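# Move three bean-filled cups from plank to table

## Task

Lift each of the three cups off the plank and set it upright on the table top, keeping its beans inside.

## Robot and tools

Robot: two six-joint arms. left_arm carries a five-finger left hand; right_arm carries a right hand, its mirror image. Bases in the scene frame: left_arm at (+0.017, +0.458, 0) m, right_arm at (+0.032, -0.361, 0) m, each turned very slightly about z. Scene frame: origin at table-top height midway between the arms, +z up, +x out over the table, +y toward left_arm. Fixed cameras and the table are given in this frame. Each arm's own results (end_effector_position in metres, end_effector_quat_wxyz, velocities in m/s and rad/s) and all its offsets use that arm's own base frame. Cameras: cam_head_left, cam_head_right, cam_high, each 672x504.

Hand point: a spot 0.05 m in front of the palm, 0.15 m from the wrist flange. Its +z runs along the straight fingers, +y out of the palm, +x across the palm away from the thumb on the right hand but toward the thumb on the left hand. Straight fingers reach 0.06-0.07 m past the point and lie 0.06 m behind it along -y. A bracket on the little-finger side of the wrist can snag objects. With fingers level the wrist hangs below the point (about 0.11 m palm down, 0.23 m palm up) and may touch the table first.

The 28-number row (all values from -1 to 1), used by execute_actions and move: left_arm dx, dy, dz, rx, ry, rz; left grasp a, b, c; then 0, 0, 0; left force_limit, speed; then the same ten-plus-six layout for right_arm. Both arms are always in the row. dx..rz are offsets, not poses: each counts from that arm's Hand target at the start of the action or move, along that arm's base axes; 1.0 equals 0.6 m or 180 degrees, and rx, ry, rz form one rotation vector, turning about the Hand target's position. All six zeros re-command the current Hand target. Orientation is clipped to 32 degrees from the measured one per step.

Grasp numbers (each -1 to +1; 0,0,0 is fully open): a curls index and middle and bends the thumb; b curls ring and little; c swings the thumb across in front of the palm. A typical grip is c = 1 with a raised toward 0.5-0.75; objects 0.035-0.065 m thick fit. To keep a grip or leave a hand alone, resend its last a, b, c and settings. force_limit maps -1..+1 to about 0-10 N at the fingertip (15 N for thumb motors); speed reaches full at +0.48. For a soft grip close slowly (speed about -0.94 or less). Results list six per-motor values in order little, ring, middle, index, thumb_bend, thumb_turn: hand_measured, hand_stopped_by (moving, target, force, stalled, fault), hand_load_n (positive = finger pushed open; near 0 means the grip was lost).

execute_actions(actions, cameras): actions is a list of actions; each action is up to 15 rows, one per 1/30 s step, every row counted from the action's starting Hand target; a short action repeats its last row. An empty list returns images. cameras picks views by name, ["all"] or [].

move(target, speed, blend, stop_force, zero, blocking, cameras): target is one 28-number row or a list of up to 15 rows, all offsets from the same starting Hand targets. speed is m/s (0.002-3.6, default 0.25; turns capped at twice that in rad/s), one value or one per target. blend in m rounds corners in a list. stop_force, 3-120 N, ends an arm's path when its wrist sensor feels that much resistance; do not rely on it for light touches, turning hands or moving away from a contact. zero (default true) re-zeros before the move. blocking=false returns early and cannot combine with stop_force. Paths are straight and ignore obstacles; keep them away from an arm's own base. The result adds a "move:" line: done, off_target, moving, held, fault, plus limits (paced = clipped, held = steps withheld).

wait(seconds 0-10), stop() to brake a running move, zoom_image(camera, region [x0,y0,x1,y1] up to 504x504 pixels), show_instructions(), zero_wrist_force(arm: left_arm or right_arm), finished_scene(scene optional, 1) which ends everything irreversibly.

Results: Hand target is the last commanded pose after clipping; the real hand point may stop short, and the next command asks for it again. Wrist force/torque are in the end effector's axes, force from the contact into the arm. Joint torques include the arm's weight. A MOTOR HOT line warns of heat; OVER-TEMPERATURE FAULT brakes an arm for 30-60 s.

Avoid: letting a cup tip, spill beans, drop or leave anything off the table (that fails the task); fast or hard contact with the table, plank or stand; pushing past a firm contact (the arms are stiff); net force near 150 N or wrist torque above about 22 N m, which stops the arm for 10 s; the two arms or hands pressing on each other; long stretched or loaded holds that overheat motors; too much force on fingers from fast swings. Brief random pushes may disturb loose objects, so check cups are stable before finishing.

Each tool is called after ">>>" by a JSON object that holds its "name" and its "arguments", one argument or row to a line.

Reference images:

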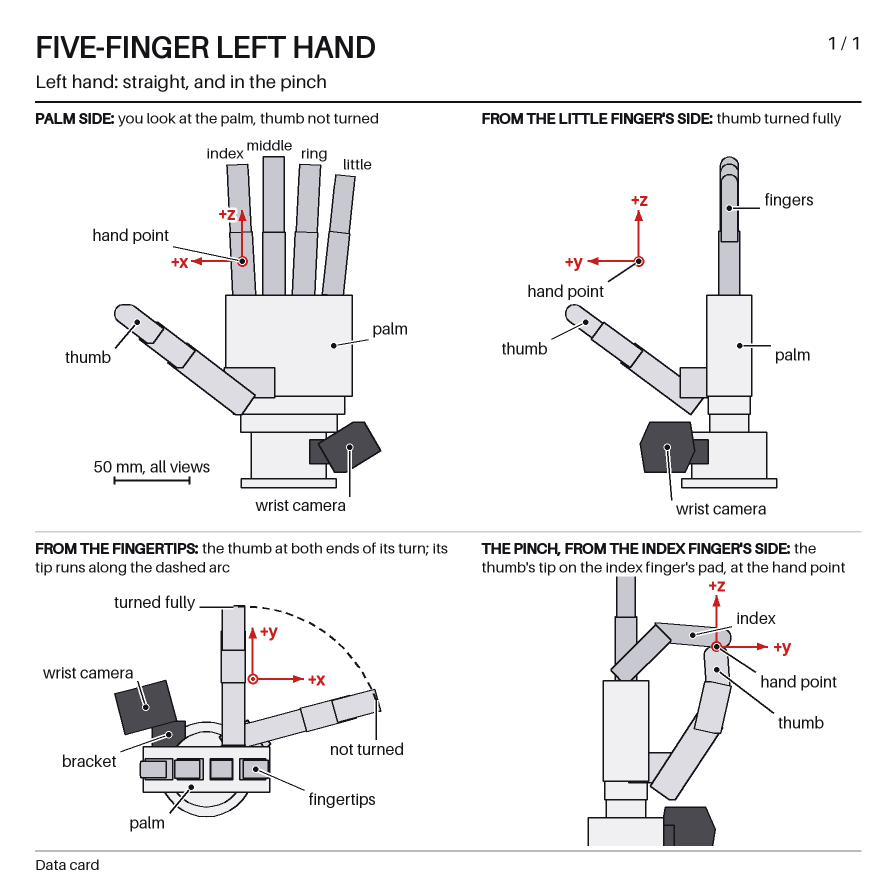

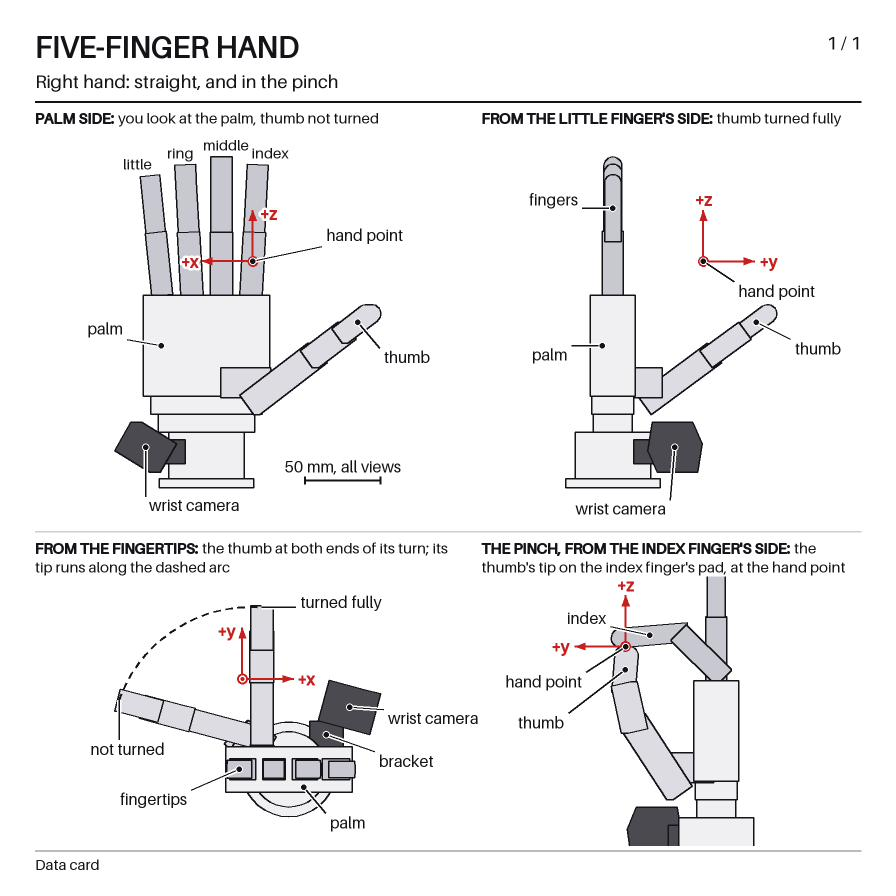

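## Session

>>> {"name": "execute_actions", "arguments": {
  "actions": []
}}

Scene clock: 0.00 s.
left_arm: end_effector_position=(+0.6842, -0.0797, +0.2367) hand_measured=(-1.000, -1.000, -1.000, -1.000, -1.000, -1.000) hand_load_n=(+0.0, +0.0, +0.0, +0.0, +0.0, +0.0) hand_stopped_by=(target, target, target, target, target, target) hand_force_limit=0.00 hand_speed=-0.80 end_effector_quat_wxyz=(+0.243, +0.823, -0.169, +0.484) | right_arm: end_effector_position=(+0.7391, +0.0304, +0.3791) hand_measured=(-1.000, -1.000, -1.000, -1.000, -1.000, -1.000) hand_load_n=(+0.0, +0.0, +0.0, +0.0, +0.0, +0.0) hand_stopped_by=(target, target, target, target, target, target) hand_force_limit=0.00 hand_speed=-0.80 end_effector_quat_wxyz=(+0.339, +0.813, +0.347, +0.321)
Joint positions: left_arm=[3.606 -2.139 -1.406 2.727 -0.601 2.029] | right_arm=[0.064 -1.011 0.911 0.754 1.956 0.635]
Joint velocities: within noise
Joint torques (N m): no reading
Wrist force (N): no reading
Wrist torque (N m): no reading
Wrist force, peak (N): no reading
Hand target: left_arm +0.6842, -0.0797, +0.2367; +0.243, +0.823, -0.169, +0.484 | right_arm +0.7391, +0.0304, +0.3791; +0.339, +0.813, +0.347, +0.321

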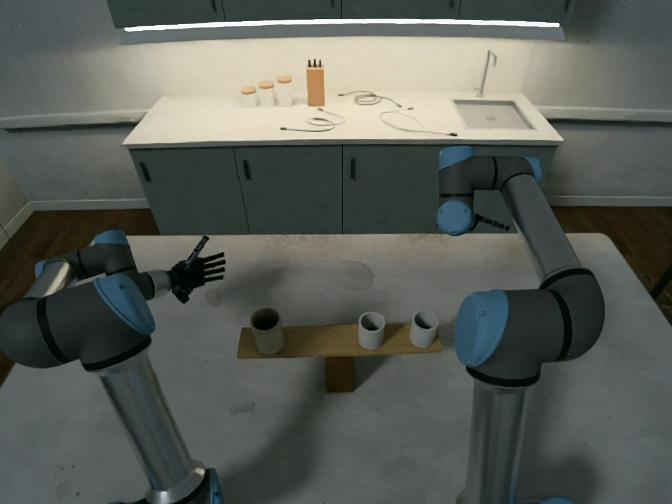

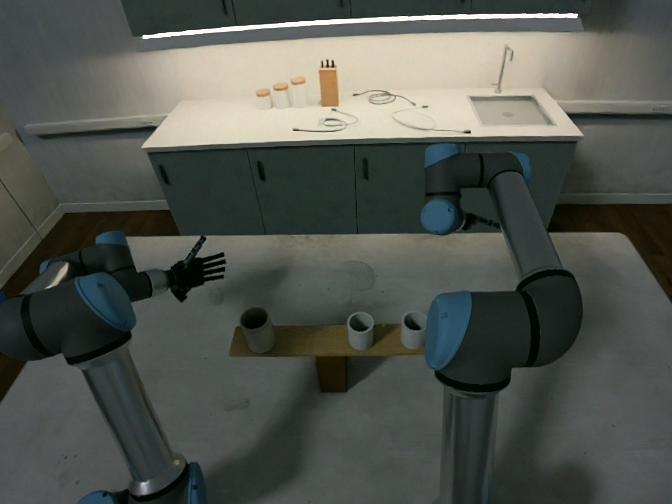

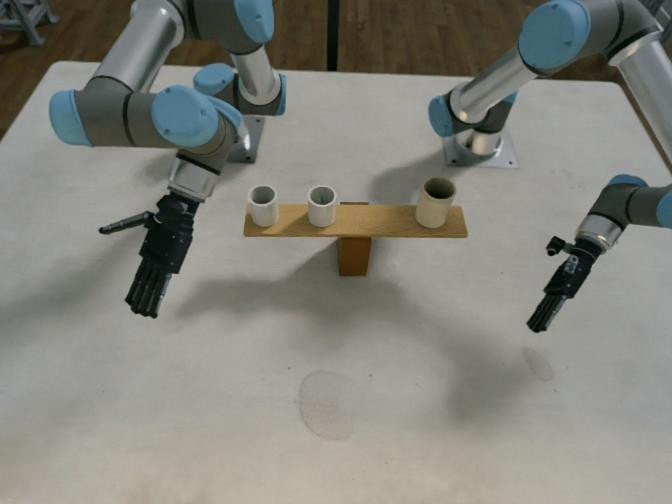

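>>> {"name": "zoom_image", "arguments": {
  "camera": "cam_head_left",
  "region": [210, 280, 470, 420]
}}

>>> {"name": "zoom_image", "arguments": {
  "camera": "cam_head_right",
  "region": [210, 280, 470, 420]
}}

>>> {"name": "zoom_image", "arguments": {
  "camera": "cam_high",
  "region": [220, 150, 500, 300]
}}

Scaled by 1.938 from the camera's 672x504 image, which has a finer 960x720 frame.

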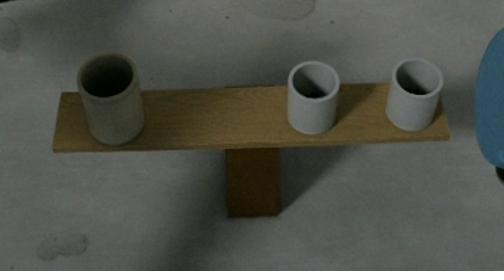

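Scaled by 1.938 from the camera's 672x504 image, which has a finer 960x720 frame.

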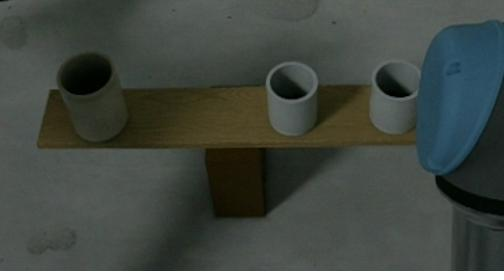

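Scaled by 1.800 from the camera's 672x504 image, which has a finer 960x720 frame.

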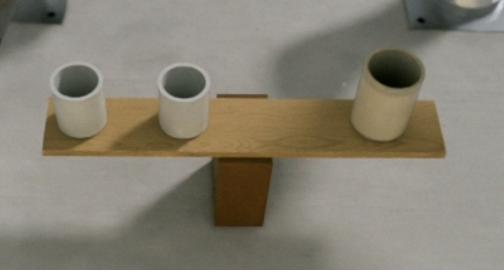

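>>> {"name": "zoom_image", "arguments": {
  "camera": "cam_high",
  "region": [200, 60, 540, 290]
}}

>>> {"name": "zoom_image", "arguments": {
  "camera": "cam_high",
  "region": [90, 150, 230, 330]
}}

>>> {"name": "zoom_image", "arguments": {
  "camera": "cam_high",
  "region": [510, 160, 670, 340]
}}

>>> {"name": "zoom_image", "arguments": {
  "camera": "cam_head_left",
  "region": [80, 420, 584, 504]
}}

Scaled by 1.482 from the camera's 672x504 image, which has a finer 960x720 frame.

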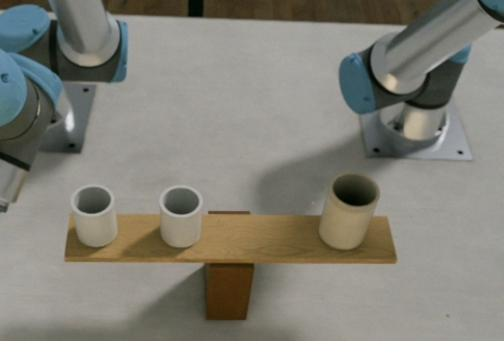

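Scaled by 2.800 from the camera's 672x504 image, which has a finer 960x720 frame.

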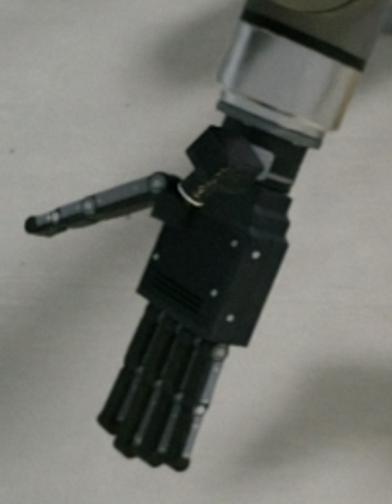

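Scaled by 2.800 from the camera's 672x504 image, which has a finer 960x720 frame.

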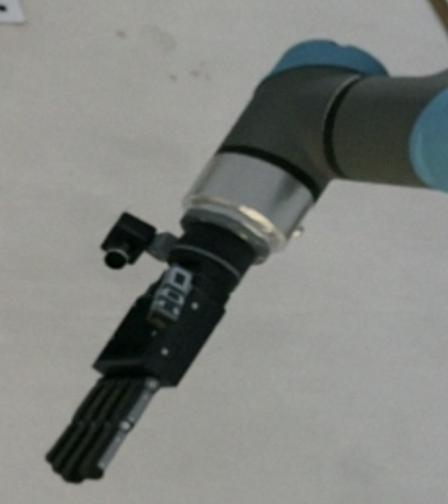

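Scaled by 1.000.

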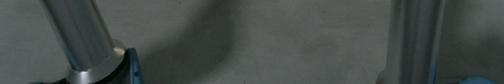

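>>> {"name": "zoom_image", "arguments": {
  "camera": "cam_high",
  "region": [235, 170, 345, 250]
}}

>>> {"name": "zoom_image", "arguments": {
  "camera": "cam_high",
  "region": [400, 160, 490, 250]
}}

>>> {"name": "zoom_image", "arguments": {
  "camera": "cam_head_left",
  "region": [340, 290, 460, 370]
}}

>>> {"name": "zoom_image", "arguments": {
  "camera": "cam_head_left",
  "region": [220, 290, 340, 400]
}}

Scaled by 4.582 from the camera's 672x504 image, which has a finer 960x720 frame.

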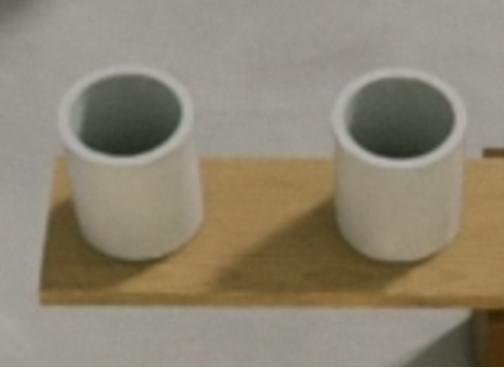

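Scaled by 5.600 from the camera's 672x504 image, which has a finer 960x720 frame.

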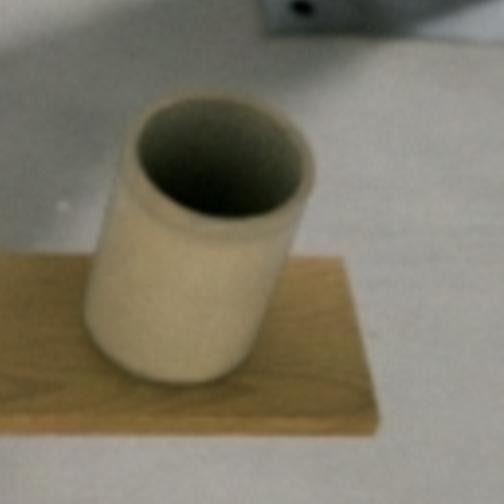

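Scaled by 4.200 from the camera's 672x504 image, which has a finer 960x720 frame.

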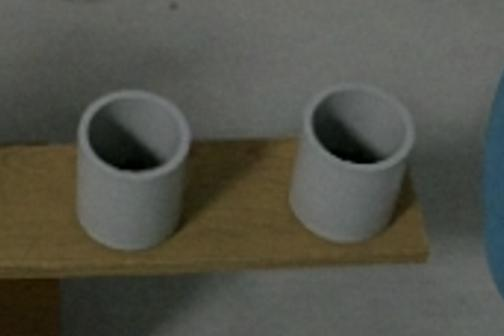

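Scaled by 4.200 from the camera's 672x504 image, which has a finer 960x720 frame.

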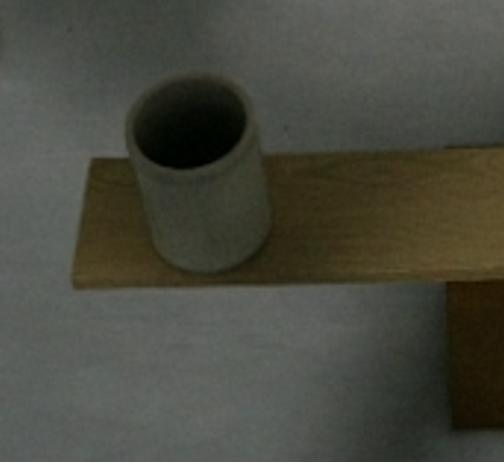

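>>> {"name": "move", "arguments": {
  "target": [
    [0,0,0,0,0,0,0,0,0,0,0,0,0,-0.8,-0.232,0.2,0.167,0.327,-0.197,-0.027,0,0,1,0,0,0,0,0],
    [0,0,0,0,0,0,0,0,0,0,0,0,0,-0.8,-0.765,0.505,0.035,0.327,-0.197,-0.027,0,0,1,0,0,0,0,0]
  ],
  "blend": 0.05,
  "speed": 0.3,
  "cameras": ["all"]
}}

Scene clock: 121.60 s.
left_arm: end_effector_position=(+0.6842, -0.0797, +0.2367) hand_measured=(-1.000, -1.000, -1.000, -1.000, -1.000, -1.000) hand_load_n=(+0.0, +0.0, +0.0, +0.0, +0.0, +0.0) hand_stopped_by=(target, target, target, target, target, target) hand_force_limit=0.00 hand_speed=-0.80 end_effector_quat_wxyz=(+0.243, +0.823, -0.169, +0.484) | right_arm: end_effector_position=(+0.2802, +0.3334, +0.4001) hand_measured=(-1.000, -1.000, -1.000, -1.000, -0.650, +1.000) hand_load_n=(+0.0, +0.0, +0.0, +0.0, +0.0, +0.0) hand_stopped_by=(target, target, target, target, target, target) hand_force_limit=0.00 hand_speed=0.00 end_effector_quat_wxyz=(+0.000, +0.755, +0.000, +0.656)
Joint positions: left_arm=[3.606 -2.139 -1.406 2.727 -0.601 2.029] | right_arm=[1.134 -1.542 1.611 0.252 2.684 1.86]
Joint torques (N m): left_arm=[-0.22 41.84 16.7 -0.93 1.11 -0.05] | right_arm=[8.61 -13.87 -37.63 1.72 2.93 2.16]
Wrist force (N): left_arm=[0.0 0.0 0.2] | right_arm=[-0.7 -1.4 -0.5]
Wrist torque (N m): left_arm=[-0.01 0.00 0.00] | right_arm=[-0.32 -0.03 -0.21]
Wrist force, peak (N): left_arm=[0.0 -0.4 0.4] | right_arm=[-0.9 -2.3 -2.1]
Hand target: left_arm +0.6842, -0.0797, +0.2367; +0.243, +0.823, -0.169, +0.484 | right_arm +0.2801, +0.3334, +0.4001; +0.000, +0.755, +0.000, +0.656
Off the commanded pose: left_arm 0.000 m, 0 deg | right_arm 0.000 m, 0 deg.
move: done

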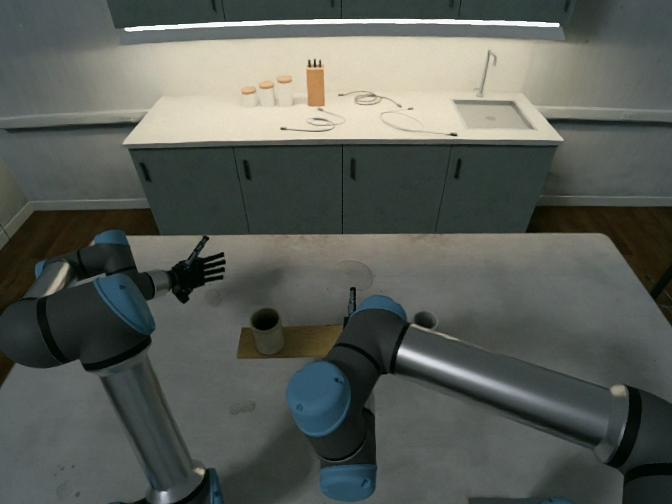

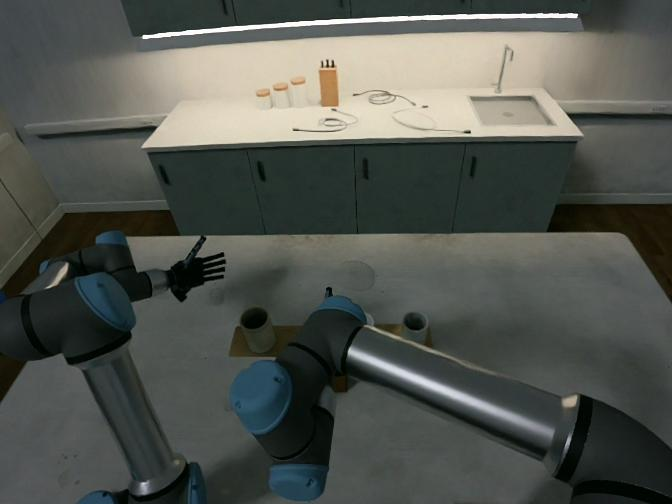

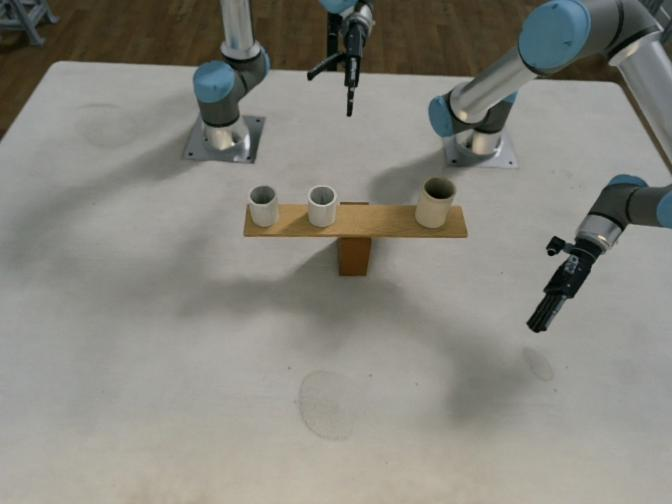

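>>> {"name": "zoom_image", "arguments": {
  "camera": "cam_high",
  "region": [290, 0, 410, 120]
}}

Scaled by 4.200 from the camera's 672x504 image, which has a finer 960x720 frame.

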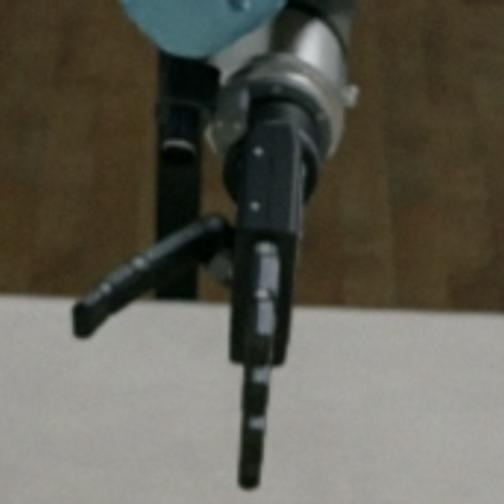

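>>> {"name": "move", "arguments": {
  "target": [0,0,0,0,0,0,0,0,0,0,0,0,0,-0.8,0.033,-0.012,-0.283,0,0,0,0,0,1,0,0,0,0,0],
  "speed": 0.2,
  "cameras": ["all"]
}}

>>> {"name": "zoom_image", "arguments": {
  "camera": "cam_high",
  "region": [270, 120, 390, 250]
}}

Scene clock: 131.33 s.
left_arm: end_effector_position=(+0.6842, -0.0797, +0.2367) hand_measured=(-1.000, -1.000, -1.000, -1.000, -1.000, -1.000) hand_load_n=(+0.0, +0.0, +0.0, +0.0, +0.0, +0.0) hand_stopped_by=(target, target, target, target, target, target) hand_force_limit=0.00 hand_speed=-0.80 end_effector_quat_wxyz=(+0.243, +0.823, -0.169, +0.484) | right_arm: end_effector_position=(+0.2999, +0.3262, +0.2303) hand_measured=(-1.000, -1.000, -1.000, -1.000, -0.650, +1.000) hand_load_n=(+0.0, +0.0, +0.0, +0.0, +0.0, +0.5) hand_stopped_by=(target, target, target, target, target, target) hand_force_limit=0.00 hand_speed=0.00 end_effector_quat_wxyz=(+0.000, +0.755, +0.000, +0.656)
Joint positions: left_arm=[3.606 -2.139 -1.406 2.727 -0.601 2.029] | right_arm=[1.077 -1.443 1.957 -0.225 2.631 1.824]
Joint torques (N m): left_arm=[0.54 42.16 17.31 -1.11 1.15 -0.03] | right_arm=[-5.88 -15.67 -4.85 -2.15 -1.88 -1.72]
Wrist force (N): left_arm=[0.0 -0.2 0.2] | right_arm=[-0.5 -1.5 -0.3]
Wrist torque (N m): left_arm=[-0.03 0.00 0.01] | right_arm=[-0.34 -0.05 -0.09]
Wrist force, peak (N): left_arm=[0.1 -0.1 0.4] | right_arm=[-0.5 -1.9 -1.5]
Hand target: left_arm +0.6842, -0.0797, +0.2367; +0.243, +0.823, -0.169, +0.484 | right_arm +0.2999, +0.3262, +0.2303; +0.000, +0.755, +0.000, +0.656
Off the commanded pose: left_arm 0.000 m, 0 deg | right_arm 0.000 m, 0 deg.
move: done

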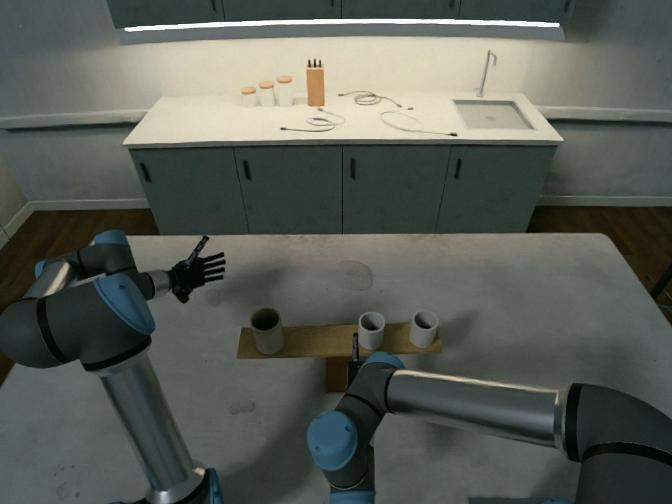

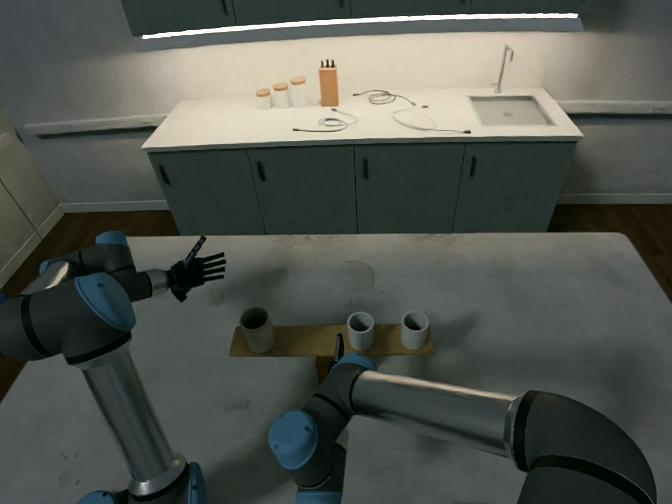

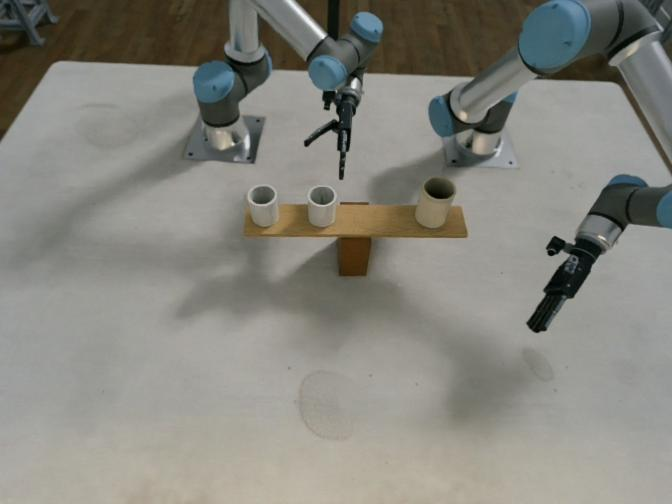

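Scaled by 3.877 from the camera's 672x504 image, which has a finer 960x720 frame.

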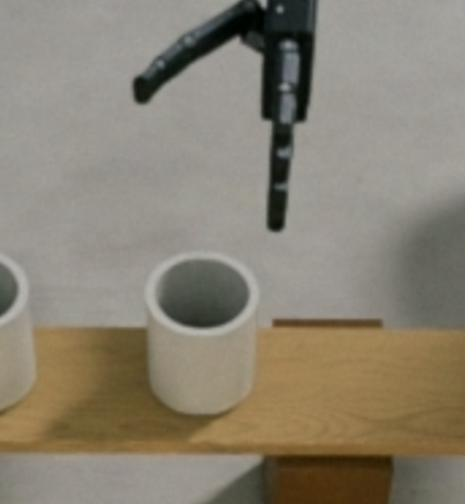

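>>> {"name": "zoom_image", "arguments": {
  "camera": "cam_high",
  "region": [320, 190, 390, 290]
}}

Scaled by 5.040 from the camera's 672x504 image, which has a finer 960x720 frame.

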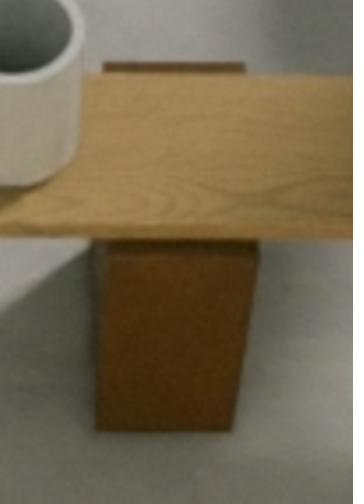

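>>> {"name": "move", "arguments": {
  "target": [
    [0,0,0,0,0,0,0,0,0,0,0,0,0,-0.8,0.0,0.0133,-0.05,0,0,0,0,0,1,0,0,0,0,0],
    [0,0,0,0,0,0,0,0,0,0,0,0,0,-0.8,0.1,0.0133,-0.05,0,0,0,0,0,1,0,0,0,0,0]
  ],
  "speed": 0.1,
  "cameras": ["cam_high","cam_head_left"]
}}

>>> {"name": "zoom_image", "arguments": {
  "camera": "cam_high",
  "region": [270, 140, 390, 250]
}}

Scene clock: 153.63 s.
left_arm: end_effector_position=(+0.6842, -0.0797, +0.2367) hand_measured=(-1.000, -1.000, -1.000, -1.000, -1.000, -1.000) hand_load_n=(+0.0, +0.0, +0.0, +0.0, +0.0, +0.0) hand_stopped_by=(target, target, target, target, target, target) hand_force_limit=0.00 hand_speed=-0.80 end_effector_quat_wxyz=(+0.243, +0.823, -0.169, +0.484) | right_arm: end_effector_position=(+0.3598, +0.3342, +0.2003) hand_measured=(-1.000, -1.000, -1.000, -1.000, -0.650, +1.000) hand_load_n=(+0.0, +0.0, +0.0, +0.0, +0.0, +0.0) hand_stopped_by=(target, target, target, target, target, target) hand_force_limit=0.00 hand_speed=0.00 end_effector_quat_wxyz=(+0.000, +0.755, +0.000, +0.656)
Joint positions: left_arm=[3.606 -2.139 -1.406 2.727 -0.601 2.029] | right_arm=[0.954 -1.368 1.952 -0.345 2.511 1.764]
Joint torques (N m): left_arm=[-0.14 42.28 17.6 -1.24 1.17 -0.19] | right_arm=[-6.08 -17.33 -34.09 -2.12 -2.12 -1.97]
Wrist force (N): left_arm=[-0.1 -0.2 0.3] | right_arm=[-0.6 -1.6 -0.5]
Wrist torque (N m): left_arm=[-0.04 0.01 0.00] | right_arm=[-0.37 -0.01 -0.09]
Wrist force, peak (N): left_arm=[-0.2 -0.3 0.5] | right_arm=[-1.0 -1.9 -2.9]
Hand target: left_arm +0.6842, -0.0797, +0.2367; +0.243, +0.823, -0.169, +0.484 | right_arm +0.3599, +0.3342, +0.2003; +0.000, +0.755, +0.000, +0.656
Off the commanded pose: left_arm 0.000 m, 0 deg | right_arm 0.000 m, 0 deg.
move: done
Images, in order (width x height): cam_head_left 672x504, cam_high 672x504.

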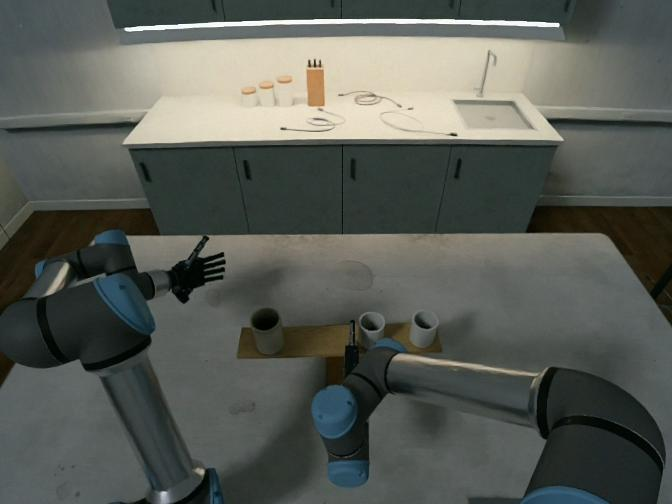

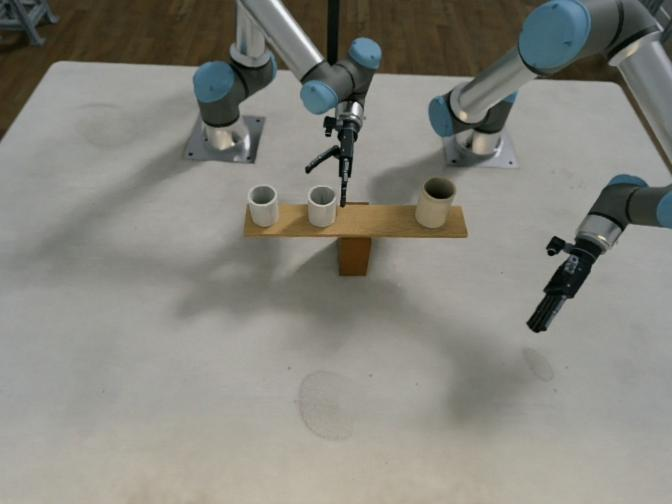

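Scaled by 4.200 from the camera's 672x504 image, which has a finer 960x720 frame.

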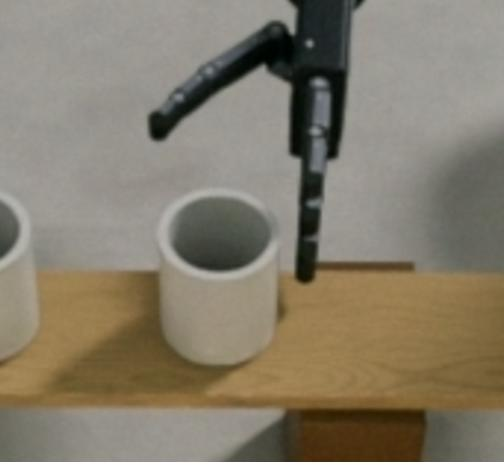

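>>> {"name": "move", "arguments": {
  "target": [
    [0,0,0,0,0,0,0,0,0,0,0,0,0,-0.8,0.0,0.0067,0,0,0,0,0,0,1,0,0,0,0,0],
    [0,0,0,0,0,0,0,0,0,0,0,0,0,-0.8,0.088,0.0067,0,0,0,0,0,0,1,0,0,0,0,0]
  ],
  "speed": 0.06,
  "cameras": ["cam_high","cam_head_left","cam_head_right"]
}}

>>> {"name": "zoom_image", "arguments": {
  "camera": "cam_high",
  "region": [270, 140, 390, 250]
}}

>>> {"name": "zoom_image", "arguments": {
  "camera": "cam_head_left",
  "region": [310, 280, 460, 400]
}}

Scene clock: 161.97 s.
left_arm: end_effector_position=(+0.6842, -0.0797, +0.2367) hand_measured=(-1.000, -1.000, -1.000, -1.000, -1.000, -1.000) hand_load_n=(+0.0, -0.5, +0.0, +0.0, +0.0, +0.0) hand_stopped_by=(target, target, target, target, target, target) hand_force_limit=0.00 hand_speed=-0.80 end_effector_quat_wxyz=(+0.243, +0.823, -0.169, +0.484) | right_arm: end_effector_position=(+0.4126, +0.3382, +0.2003) hand_measured=(-1.000, -1.000, -1.000, -1.000, -0.650, +1.000) hand_load_n=(+0.0, +0.0, +0.0, +0.0, +0.0, +0.0) hand_stopped_by=(target, target, target, target, target, target) hand_force_limit=0.00 hand_speed=0.00 end_effector_quat_wxyz=(+0.000, +0.755, +0.000, +0.656)
Joint positions: left_arm=[3.606 -2.139 -1.406 2.727 -0.601 2.029] | right_arm=[0.856 -1.327 1.897 -0.359 2.416 1.729]
Joint torques (N m): left_arm=[0.33 42.66 17.47 -1.38 1.39 -0.33] | right_arm=[-6.91 -20.33 -34.27 -2.4 -1.92 -1.95]
Wrist force (N): left_arm=[0.0 -0.1 0.2] | right_arm=[-0.9 -1.4 -0.6]
Wrist torque (N m): left_arm=[-0.03 0.01 0.00] | right_arm=[-0.30 0.04 -0.10]
Wrist force, peak (N): left_arm=[0.0 -0.4 0.5] | right_arm=[-0.6 -2.2 -1.7]
Hand target: left_arm +0.6842, -0.0797, +0.2367; +0.243, +0.823, -0.169, +0.484 | right_arm +0.4127, +0.3382, +0.2003; +0.000, +0.755, +0.000, +0.656
Off the commanded pose: left_arm 0.000 m, 0 deg | right_arm 0.000 m, 0 deg.
move: done

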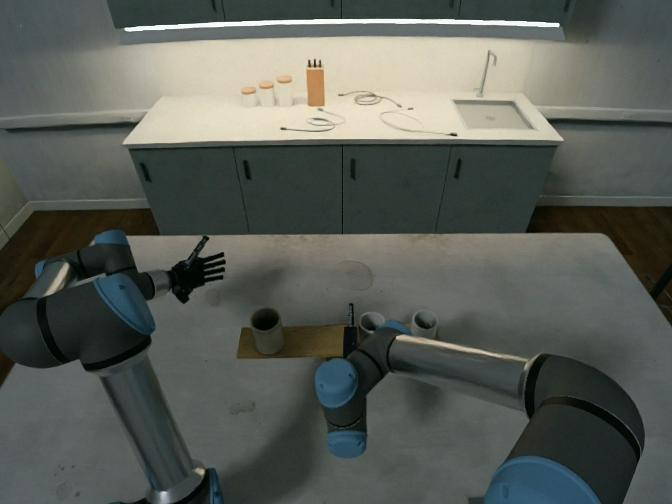

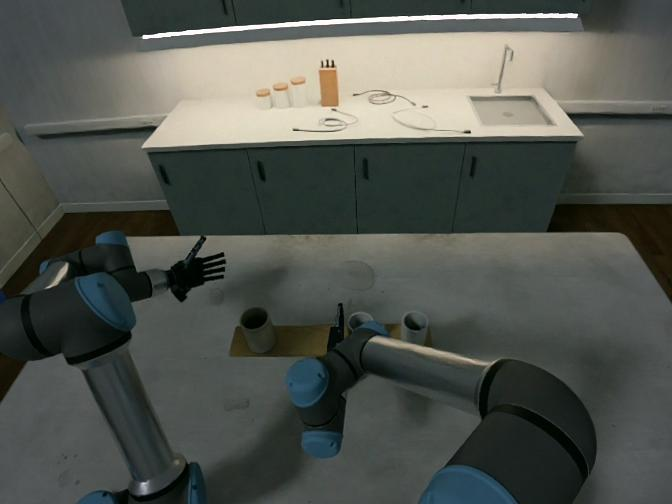

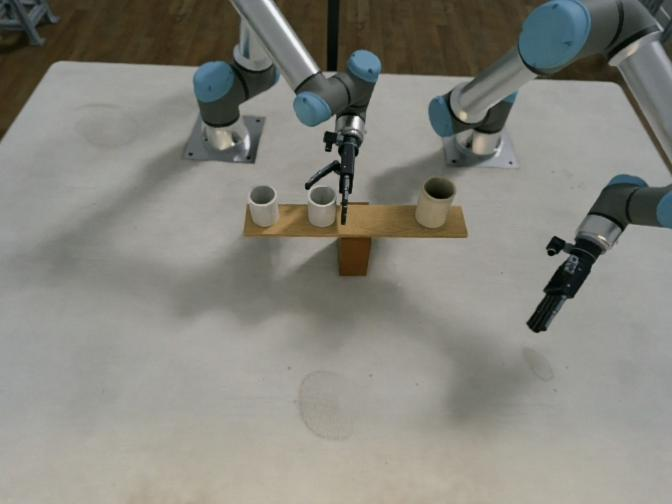

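Scaled by 4.200 from the camera's 672x504 image, which has a finer 960x720 frame.

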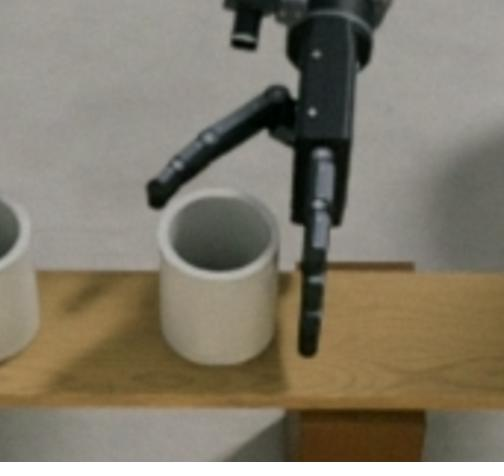

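Scaled by 3.360 from the camera's 672x504 image, which has a finer 960x720 frame.

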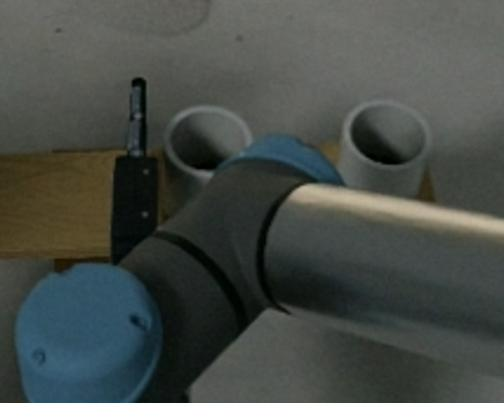

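>>> {"name": "move", "arguments": {
  "target": [0,0,0,0,0,0,0,0,0,0,0,0,0,-0.8,0.0133,-0.003,0,0,0,0,0,0,1,0,0,0,0,0],
  "speed": 0.04,
  "cameras": ["cam_high"]
}}

>>> {"name": "zoom_image", "arguments": {
  "camera": "cam_high",
  "region": [270, 140, 390, 250]
}}

Scene clock: 169.73 s.
left_arm: end_effector_position=(+0.6842, -0.0797, +0.2367) hand_measured=(-1.000, -1.000, -1.000, -1.000, -1.000, -1.000) hand_load_n=(+0.0, +0.0, +0.0, +0.0, -0.5, +0.0) hand_stopped_by=(target, target, target, target, target, target) hand_force_limit=0.00 hand_speed=-0.80 end_effector_quat_wxyz=(+0.243, +0.823, -0.169, +0.484) | right_arm: end_effector_position=(+0.4206, +0.3365, +0.2003) hand_measured=(-1.000, -1.000, -1.000, -1.000, -0.650, +1.000) hand_load_n=(+0.0, -0.5, +0.0, +0.0, +0.0, +0.0) hand_stopped_by=(target, target, target, target, target, target) hand_force_limit=0.00 hand_speed=0.00 end_effector_quat_wxyz=(+0.000, +0.755, +0.000, +0.656)
Joint positions: left_arm=[3.606 -2.139 -1.406 2.727 -0.601 2.029] | right_arm=[0.839 -1.324 1.894 -0.362 2.399 1.724]
Joint torques (N m): left_arm=[0.28 43.76 17.94 -1.32 1.54 -0.25] | right_arm=[-5.76 -20.02 -33.93 -2.3 -1.76 -2.11]
Wrist force (N): left_arm=[0.1 0.0 0.1] | right_arm=[-0.6 -1.4 -0.4]
Wrist torque (N m): left_arm=[0.00 -0.01 0.00] | right_arm=[-0.32 -0.01 -0.09]
Wrist force, peak (N): left_arm=[-0.3 0.0 0.4] | right_arm=[-1.0 -2.0 -0.5]
Hand target: left_arm +0.6842, -0.0797, +0.2367; +0.243, +0.823, -0.169, +0.484 | right_arm +0.4207, +0.3364, +0.2003; +0.000, +0.755, +0.000, +0.656
Off the commanded pose: left_arm 0.000 m, 0 deg | right_arm 0.000 m, 0 deg.
move: done
Images, in order (width x height): cam_high 672x504.

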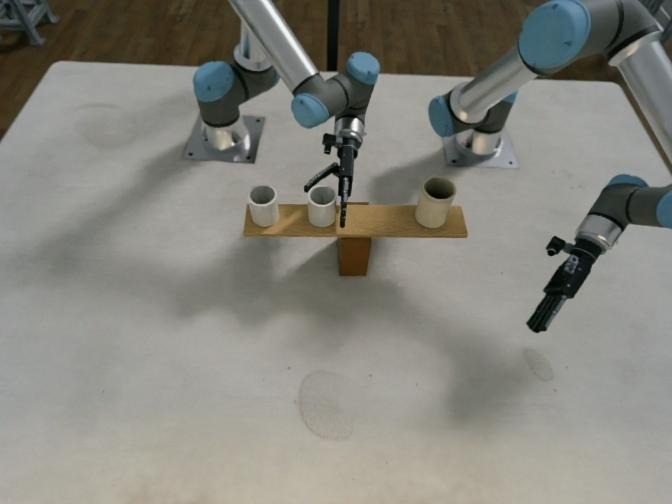

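Scaled by 4.200 from the camera's 672x504 image, which has a finer 960x720 frame.

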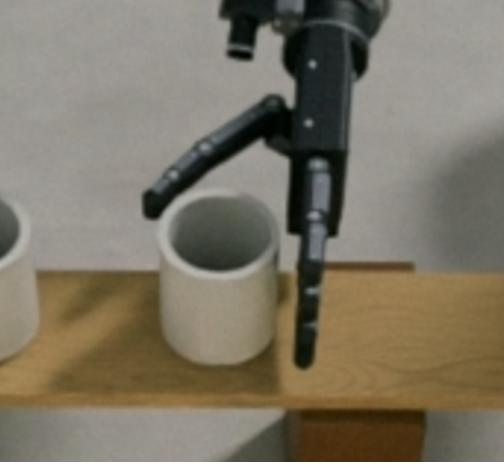

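>>> {"name": "move", "arguments": {
  "target": [0,0,0,0,0,0,0,0,0,0,0,0,0,-0.8,0,0,0,0,0,0,0.5,0,1,0,0,0,-0.3,-0.93],
  "cameras": ["cam_high"]
}}

>>> {"name": "zoom_image", "arguments": {
  "camera": "cam_high",
  "region": [270, 140, 390, 250]
}}

Scene clock: 173.83 s.
left_arm: end_effector_position=(+0.6842, -0.0797, +0.2367) hand_measured=(-1.000, -1.000, -1.000, -1.000, -1.000, -1.000) hand_load_n=(+0.0, +0.0, +0.0, +0.0, +0.0, +0.0) hand_stopped_by=(target, target, target, target, target, target) hand_force_limit=0.00 hand_speed=-0.80 end_effector_quat_wxyz=(+0.243, +0.823, -0.169, +0.484) | right_arm: end_effector_position=(+0.4207, +0.3364, +0.2003) hand_measured=(-1.000, -0.926, -0.536, -0.582, -0.432, +1.000) hand_load_n=(+0.0, +0.0, +4.5, +1.5, +7.5, +1.0) hand_stopped_by=(target, target, force, force, force, target) hand_force_limit=-0.30 hand_speed=-0.93 end_effector_quat_wxyz=(+0.000, +0.755, +0.000, +0.656)
Joint positions: left_arm=[3.606 -2.139 -1.406 2.727 -0.601 2.029] | right_arm=[0.839 -1.324 1.894 -0.362 2.399 1.724]
Joint torques (N m): left_arm=[0.98 43.81 18.77 -1.39 1.62 -0.19] | right_arm=[-6.33 -20.83 -33.07 -2.04 -1.05 -1.94]
Wrist force (N): left_arm=[0.1 0.0 0.1] | right_arm=[-1.3 -1.5 -0.4]
Wrist torque (N m): left_arm=[0.00 -0.01 0.00] | right_arm=[-0.35 -0.02 -0.08]
Wrist force, peak (N): left_arm=[0.3 0.1 0.3] | right_arm=[-1.0 -2.5 0.0]
Hand target: left_arm +0.6842, -0.0797, +0.2367; +0.243, +0.823, -0.169, +0.484 | right_arm +0.4207, +0.3364, +0.2003; +0.000, +0.755, +0.000, +0.656
Off the commanded pose: left_arm 0.000 m, 0 deg | right_arm 0.000 m, 0 deg.
move: done
Images, in order (width x height): cam_high 672x504.

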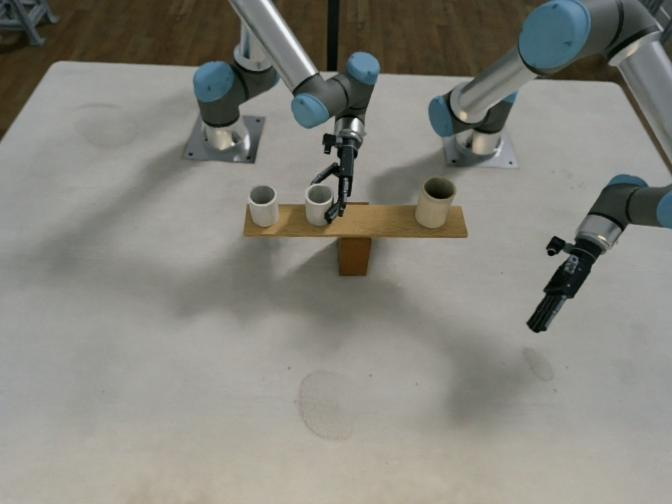

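Scaled by 4.200 from the camera's 672x504 image, which has a finer 960x720 frame.

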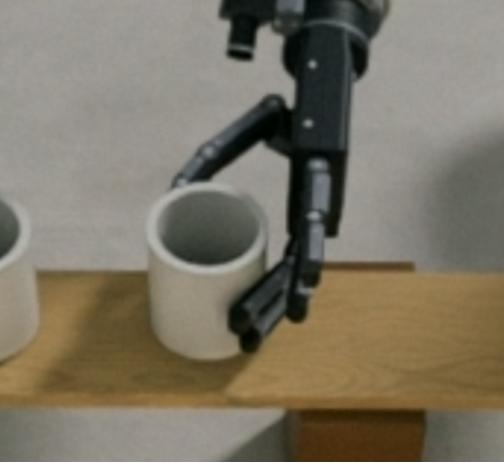

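>>> {"name": "move", "arguments": {
  "target": [0,0,0,0,0,0,0,0,0,0,0,0,0,-0.8,0,0,0,0,0,0,0.56,0,1,0,0,0,0.15,-0.94],
  "cameras": ["cam_high"]
}}

>>> {"name": "zoom_image", "arguments": {
  "camera": "cam_high",
  "region": [270, 140, 390, 250]
}}

Scene clock: 177.80 s.
left_arm: end_effector_position=(+0.6842, -0.0797, +0.2367) hand_measured=(-1.000, -1.000, -1.000, -1.000, -1.000, -1.000) hand_load_n=(+0.0, +0.0, +0.0, +0.0, +0.0, +0.0) hand_stopped_by=(target, target, target, target, target, target) hand_force_limit=0.00 hand_speed=-0.80 end_effector_quat_wxyz=(+0.243, +0.823, -0.169, +0.484) | right_arm: end_effector_position=(+0.4207, +0.3364, +0.2003) hand_measured=(-1.000, -0.916, -0.526, -0.556, -0.434, +1.000) hand_load_n=(+0.0, +0.0, +3.0, +6.5, +11.0, -0.5) hand_stopped_by=(target, target, force, force, force, target) hand_force_limit=0.15 hand_speed=-0.94 end_effector_quat_wxyz=(+0.000, +0.755, +0.000, +0.656)
Joint positions: left_arm=[3.606 -2.139 -1.406 2.727 -0.601 2.029] | right_arm=[0.839 -1.324 1.894 -0.362 2.399 1.724]
Joint torques (N m): left_arm=[0.61 43.87 18.76 -1.51 1.61 -0.29] | right_arm=[-6.62 -22.74 -31.81 -1.36 0.13 -1.83]
Wrist force (N): left_arm=[0.0 -0.1 0.2] | right_arm=[-1.6 -1.4 -0.3]
Wrist torque (N m): left_arm=[-0.02 0.01 0.00] | right_arm=[-0.34 -0.04 -0.08]
Wrist force, peak (N): left_arm=[0.0 -0.2 0.5] | right_arm=[-2.3 -2.0 0.0]
Hand target: left_arm +0.6842, -0.0797, +0.2367; +0.243, +0.823, -0.169, +0.484 | right_arm +0.4207, +0.3364, +0.2003; +0.000, +0.755, +0.000, +0.656
Off the commanded pose: left_arm 0.000 m, 0 deg | right_arm 0.000 m, 0 deg.
move: done
Images, in order (width x height): cam_high 672x504.

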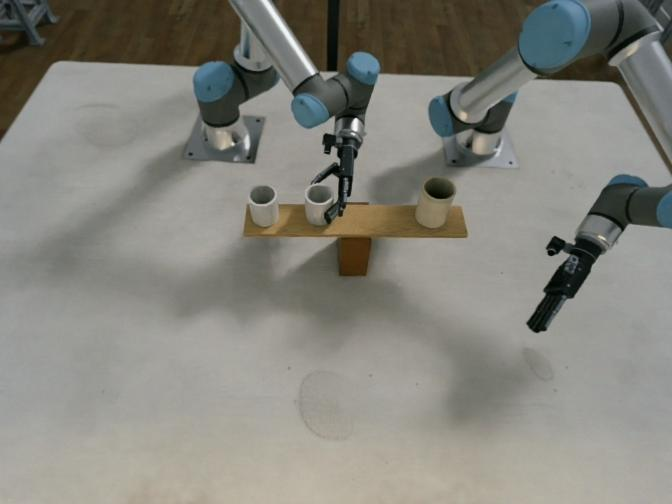

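Scaled by 4.200 from the camera's 672x504 image, which has a finer 960x720 frame.

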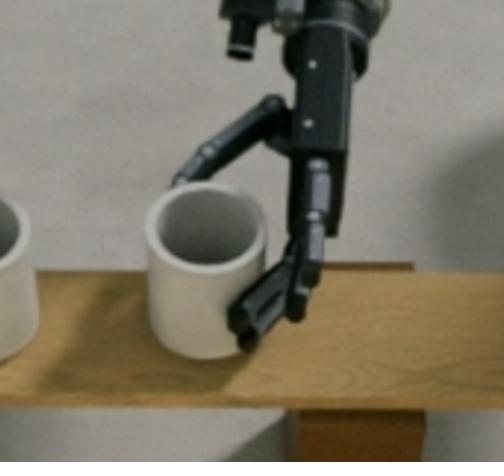

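>>> {"name": "move", "arguments": {
  "target": [0,0,0,0,0,0,0,0,0,0,0,0,0,-0.8,0,0,0.005,0,0,0,0.56,0,1,0,0,0,0.15,-0.94],
  "speed": 0.02,
  "cameras": ["cam_high","cam_head_left"]
}}

>>> {"name": "zoom_image", "arguments": {
  "camera": "cam_high",
  "region": [230, 160, 480, 290]
}}

Scene clock: 180.13 s.
left_arm: end_effector_position=(+0.6842, -0.0797, +0.2367) hand_measured=(-1.000, -1.000, -1.000, -1.000, -1.000, -1.000) hand_load_n=(+0.0, +0.0, +0.0, +0.0, +0.0, +0.0) hand_stopped_by=(target, target, target, target, target, target) hand_force_limit=0.00 hand_speed=-0.80 end_effector_quat_wxyz=(+0.243, +0.823, -0.169, +0.484) | right_arm: end_effector_position=(+0.4207, +0.3364, +0.2032) hand_measured=(-1.000, -0.916, -0.526, -0.556, -0.434, +1.000) hand_load_n=(+0.0, +0.0, +3.0, +6.5, +11.5, -0.5) hand_stopped_by=(target, target, force, force, force, target) hand_force_limit=0.15 hand_speed=-0.94 end_effector_quat_wxyz=(+0.000, +0.755, +0.000, +0.656)
Joint positions: left_arm=[3.606 -2.139 -1.406 2.727 -0.601 2.029] | right_arm=[0.839 -1.328 1.89 -0.354 2.399 1.724]
Joint torques (N m): left_arm=[0.63 44.15 19.24 -1.41 1.79 -0.31] | right_arm=[-6.01 -45.55 -37.17 0.66 0.54 -1.94]
Wrist force (N): left_arm=[-0.1 0.0 0.2] | right_arm=[-2.5 -1.6 -0.2]
Wrist torque (N m): left_arm=[-0.01 0.02 -0.01] | right_arm=[-0.34 -0.07 -0.09]
Wrist force, peak (N): left_arm=[-0.1 -0.4 0.1] | right_arm=[-2.9 -1.6 0.0]
Hand target: left_arm +0.6842, -0.0797, +0.2367; +0.243, +0.823, -0.169, +0.484 | right_arm +0.4207, +0.3364, +0.2033; +0.000, +0.755, +0.000, +0.656
Off the commanded pose: left_arm 0.000 m, 0 deg | right_arm 0.000 m, 0 deg.
move: done
Images, in order (width x height): cam_head_left 672x504, cam_high 672x504.

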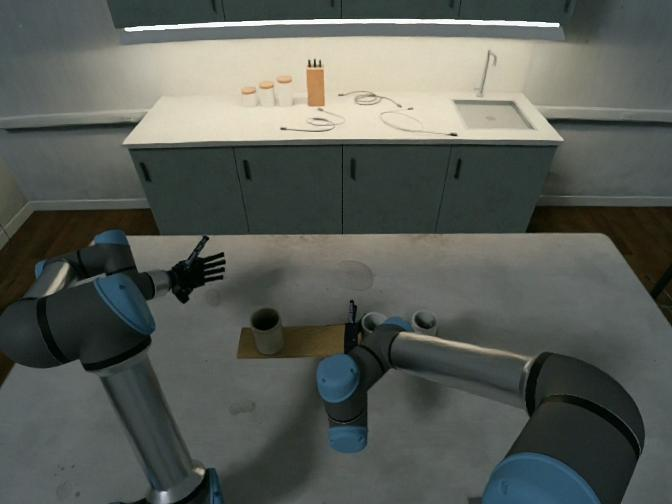

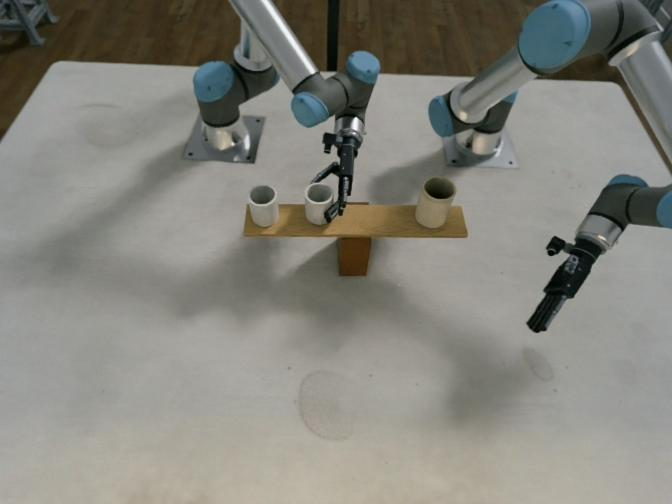

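Scaled by 2.016 from the camera's 672x504 image, which has a finer 960x720 frame.

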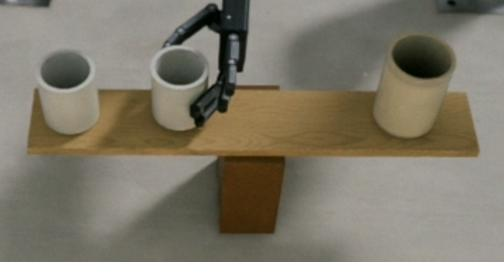

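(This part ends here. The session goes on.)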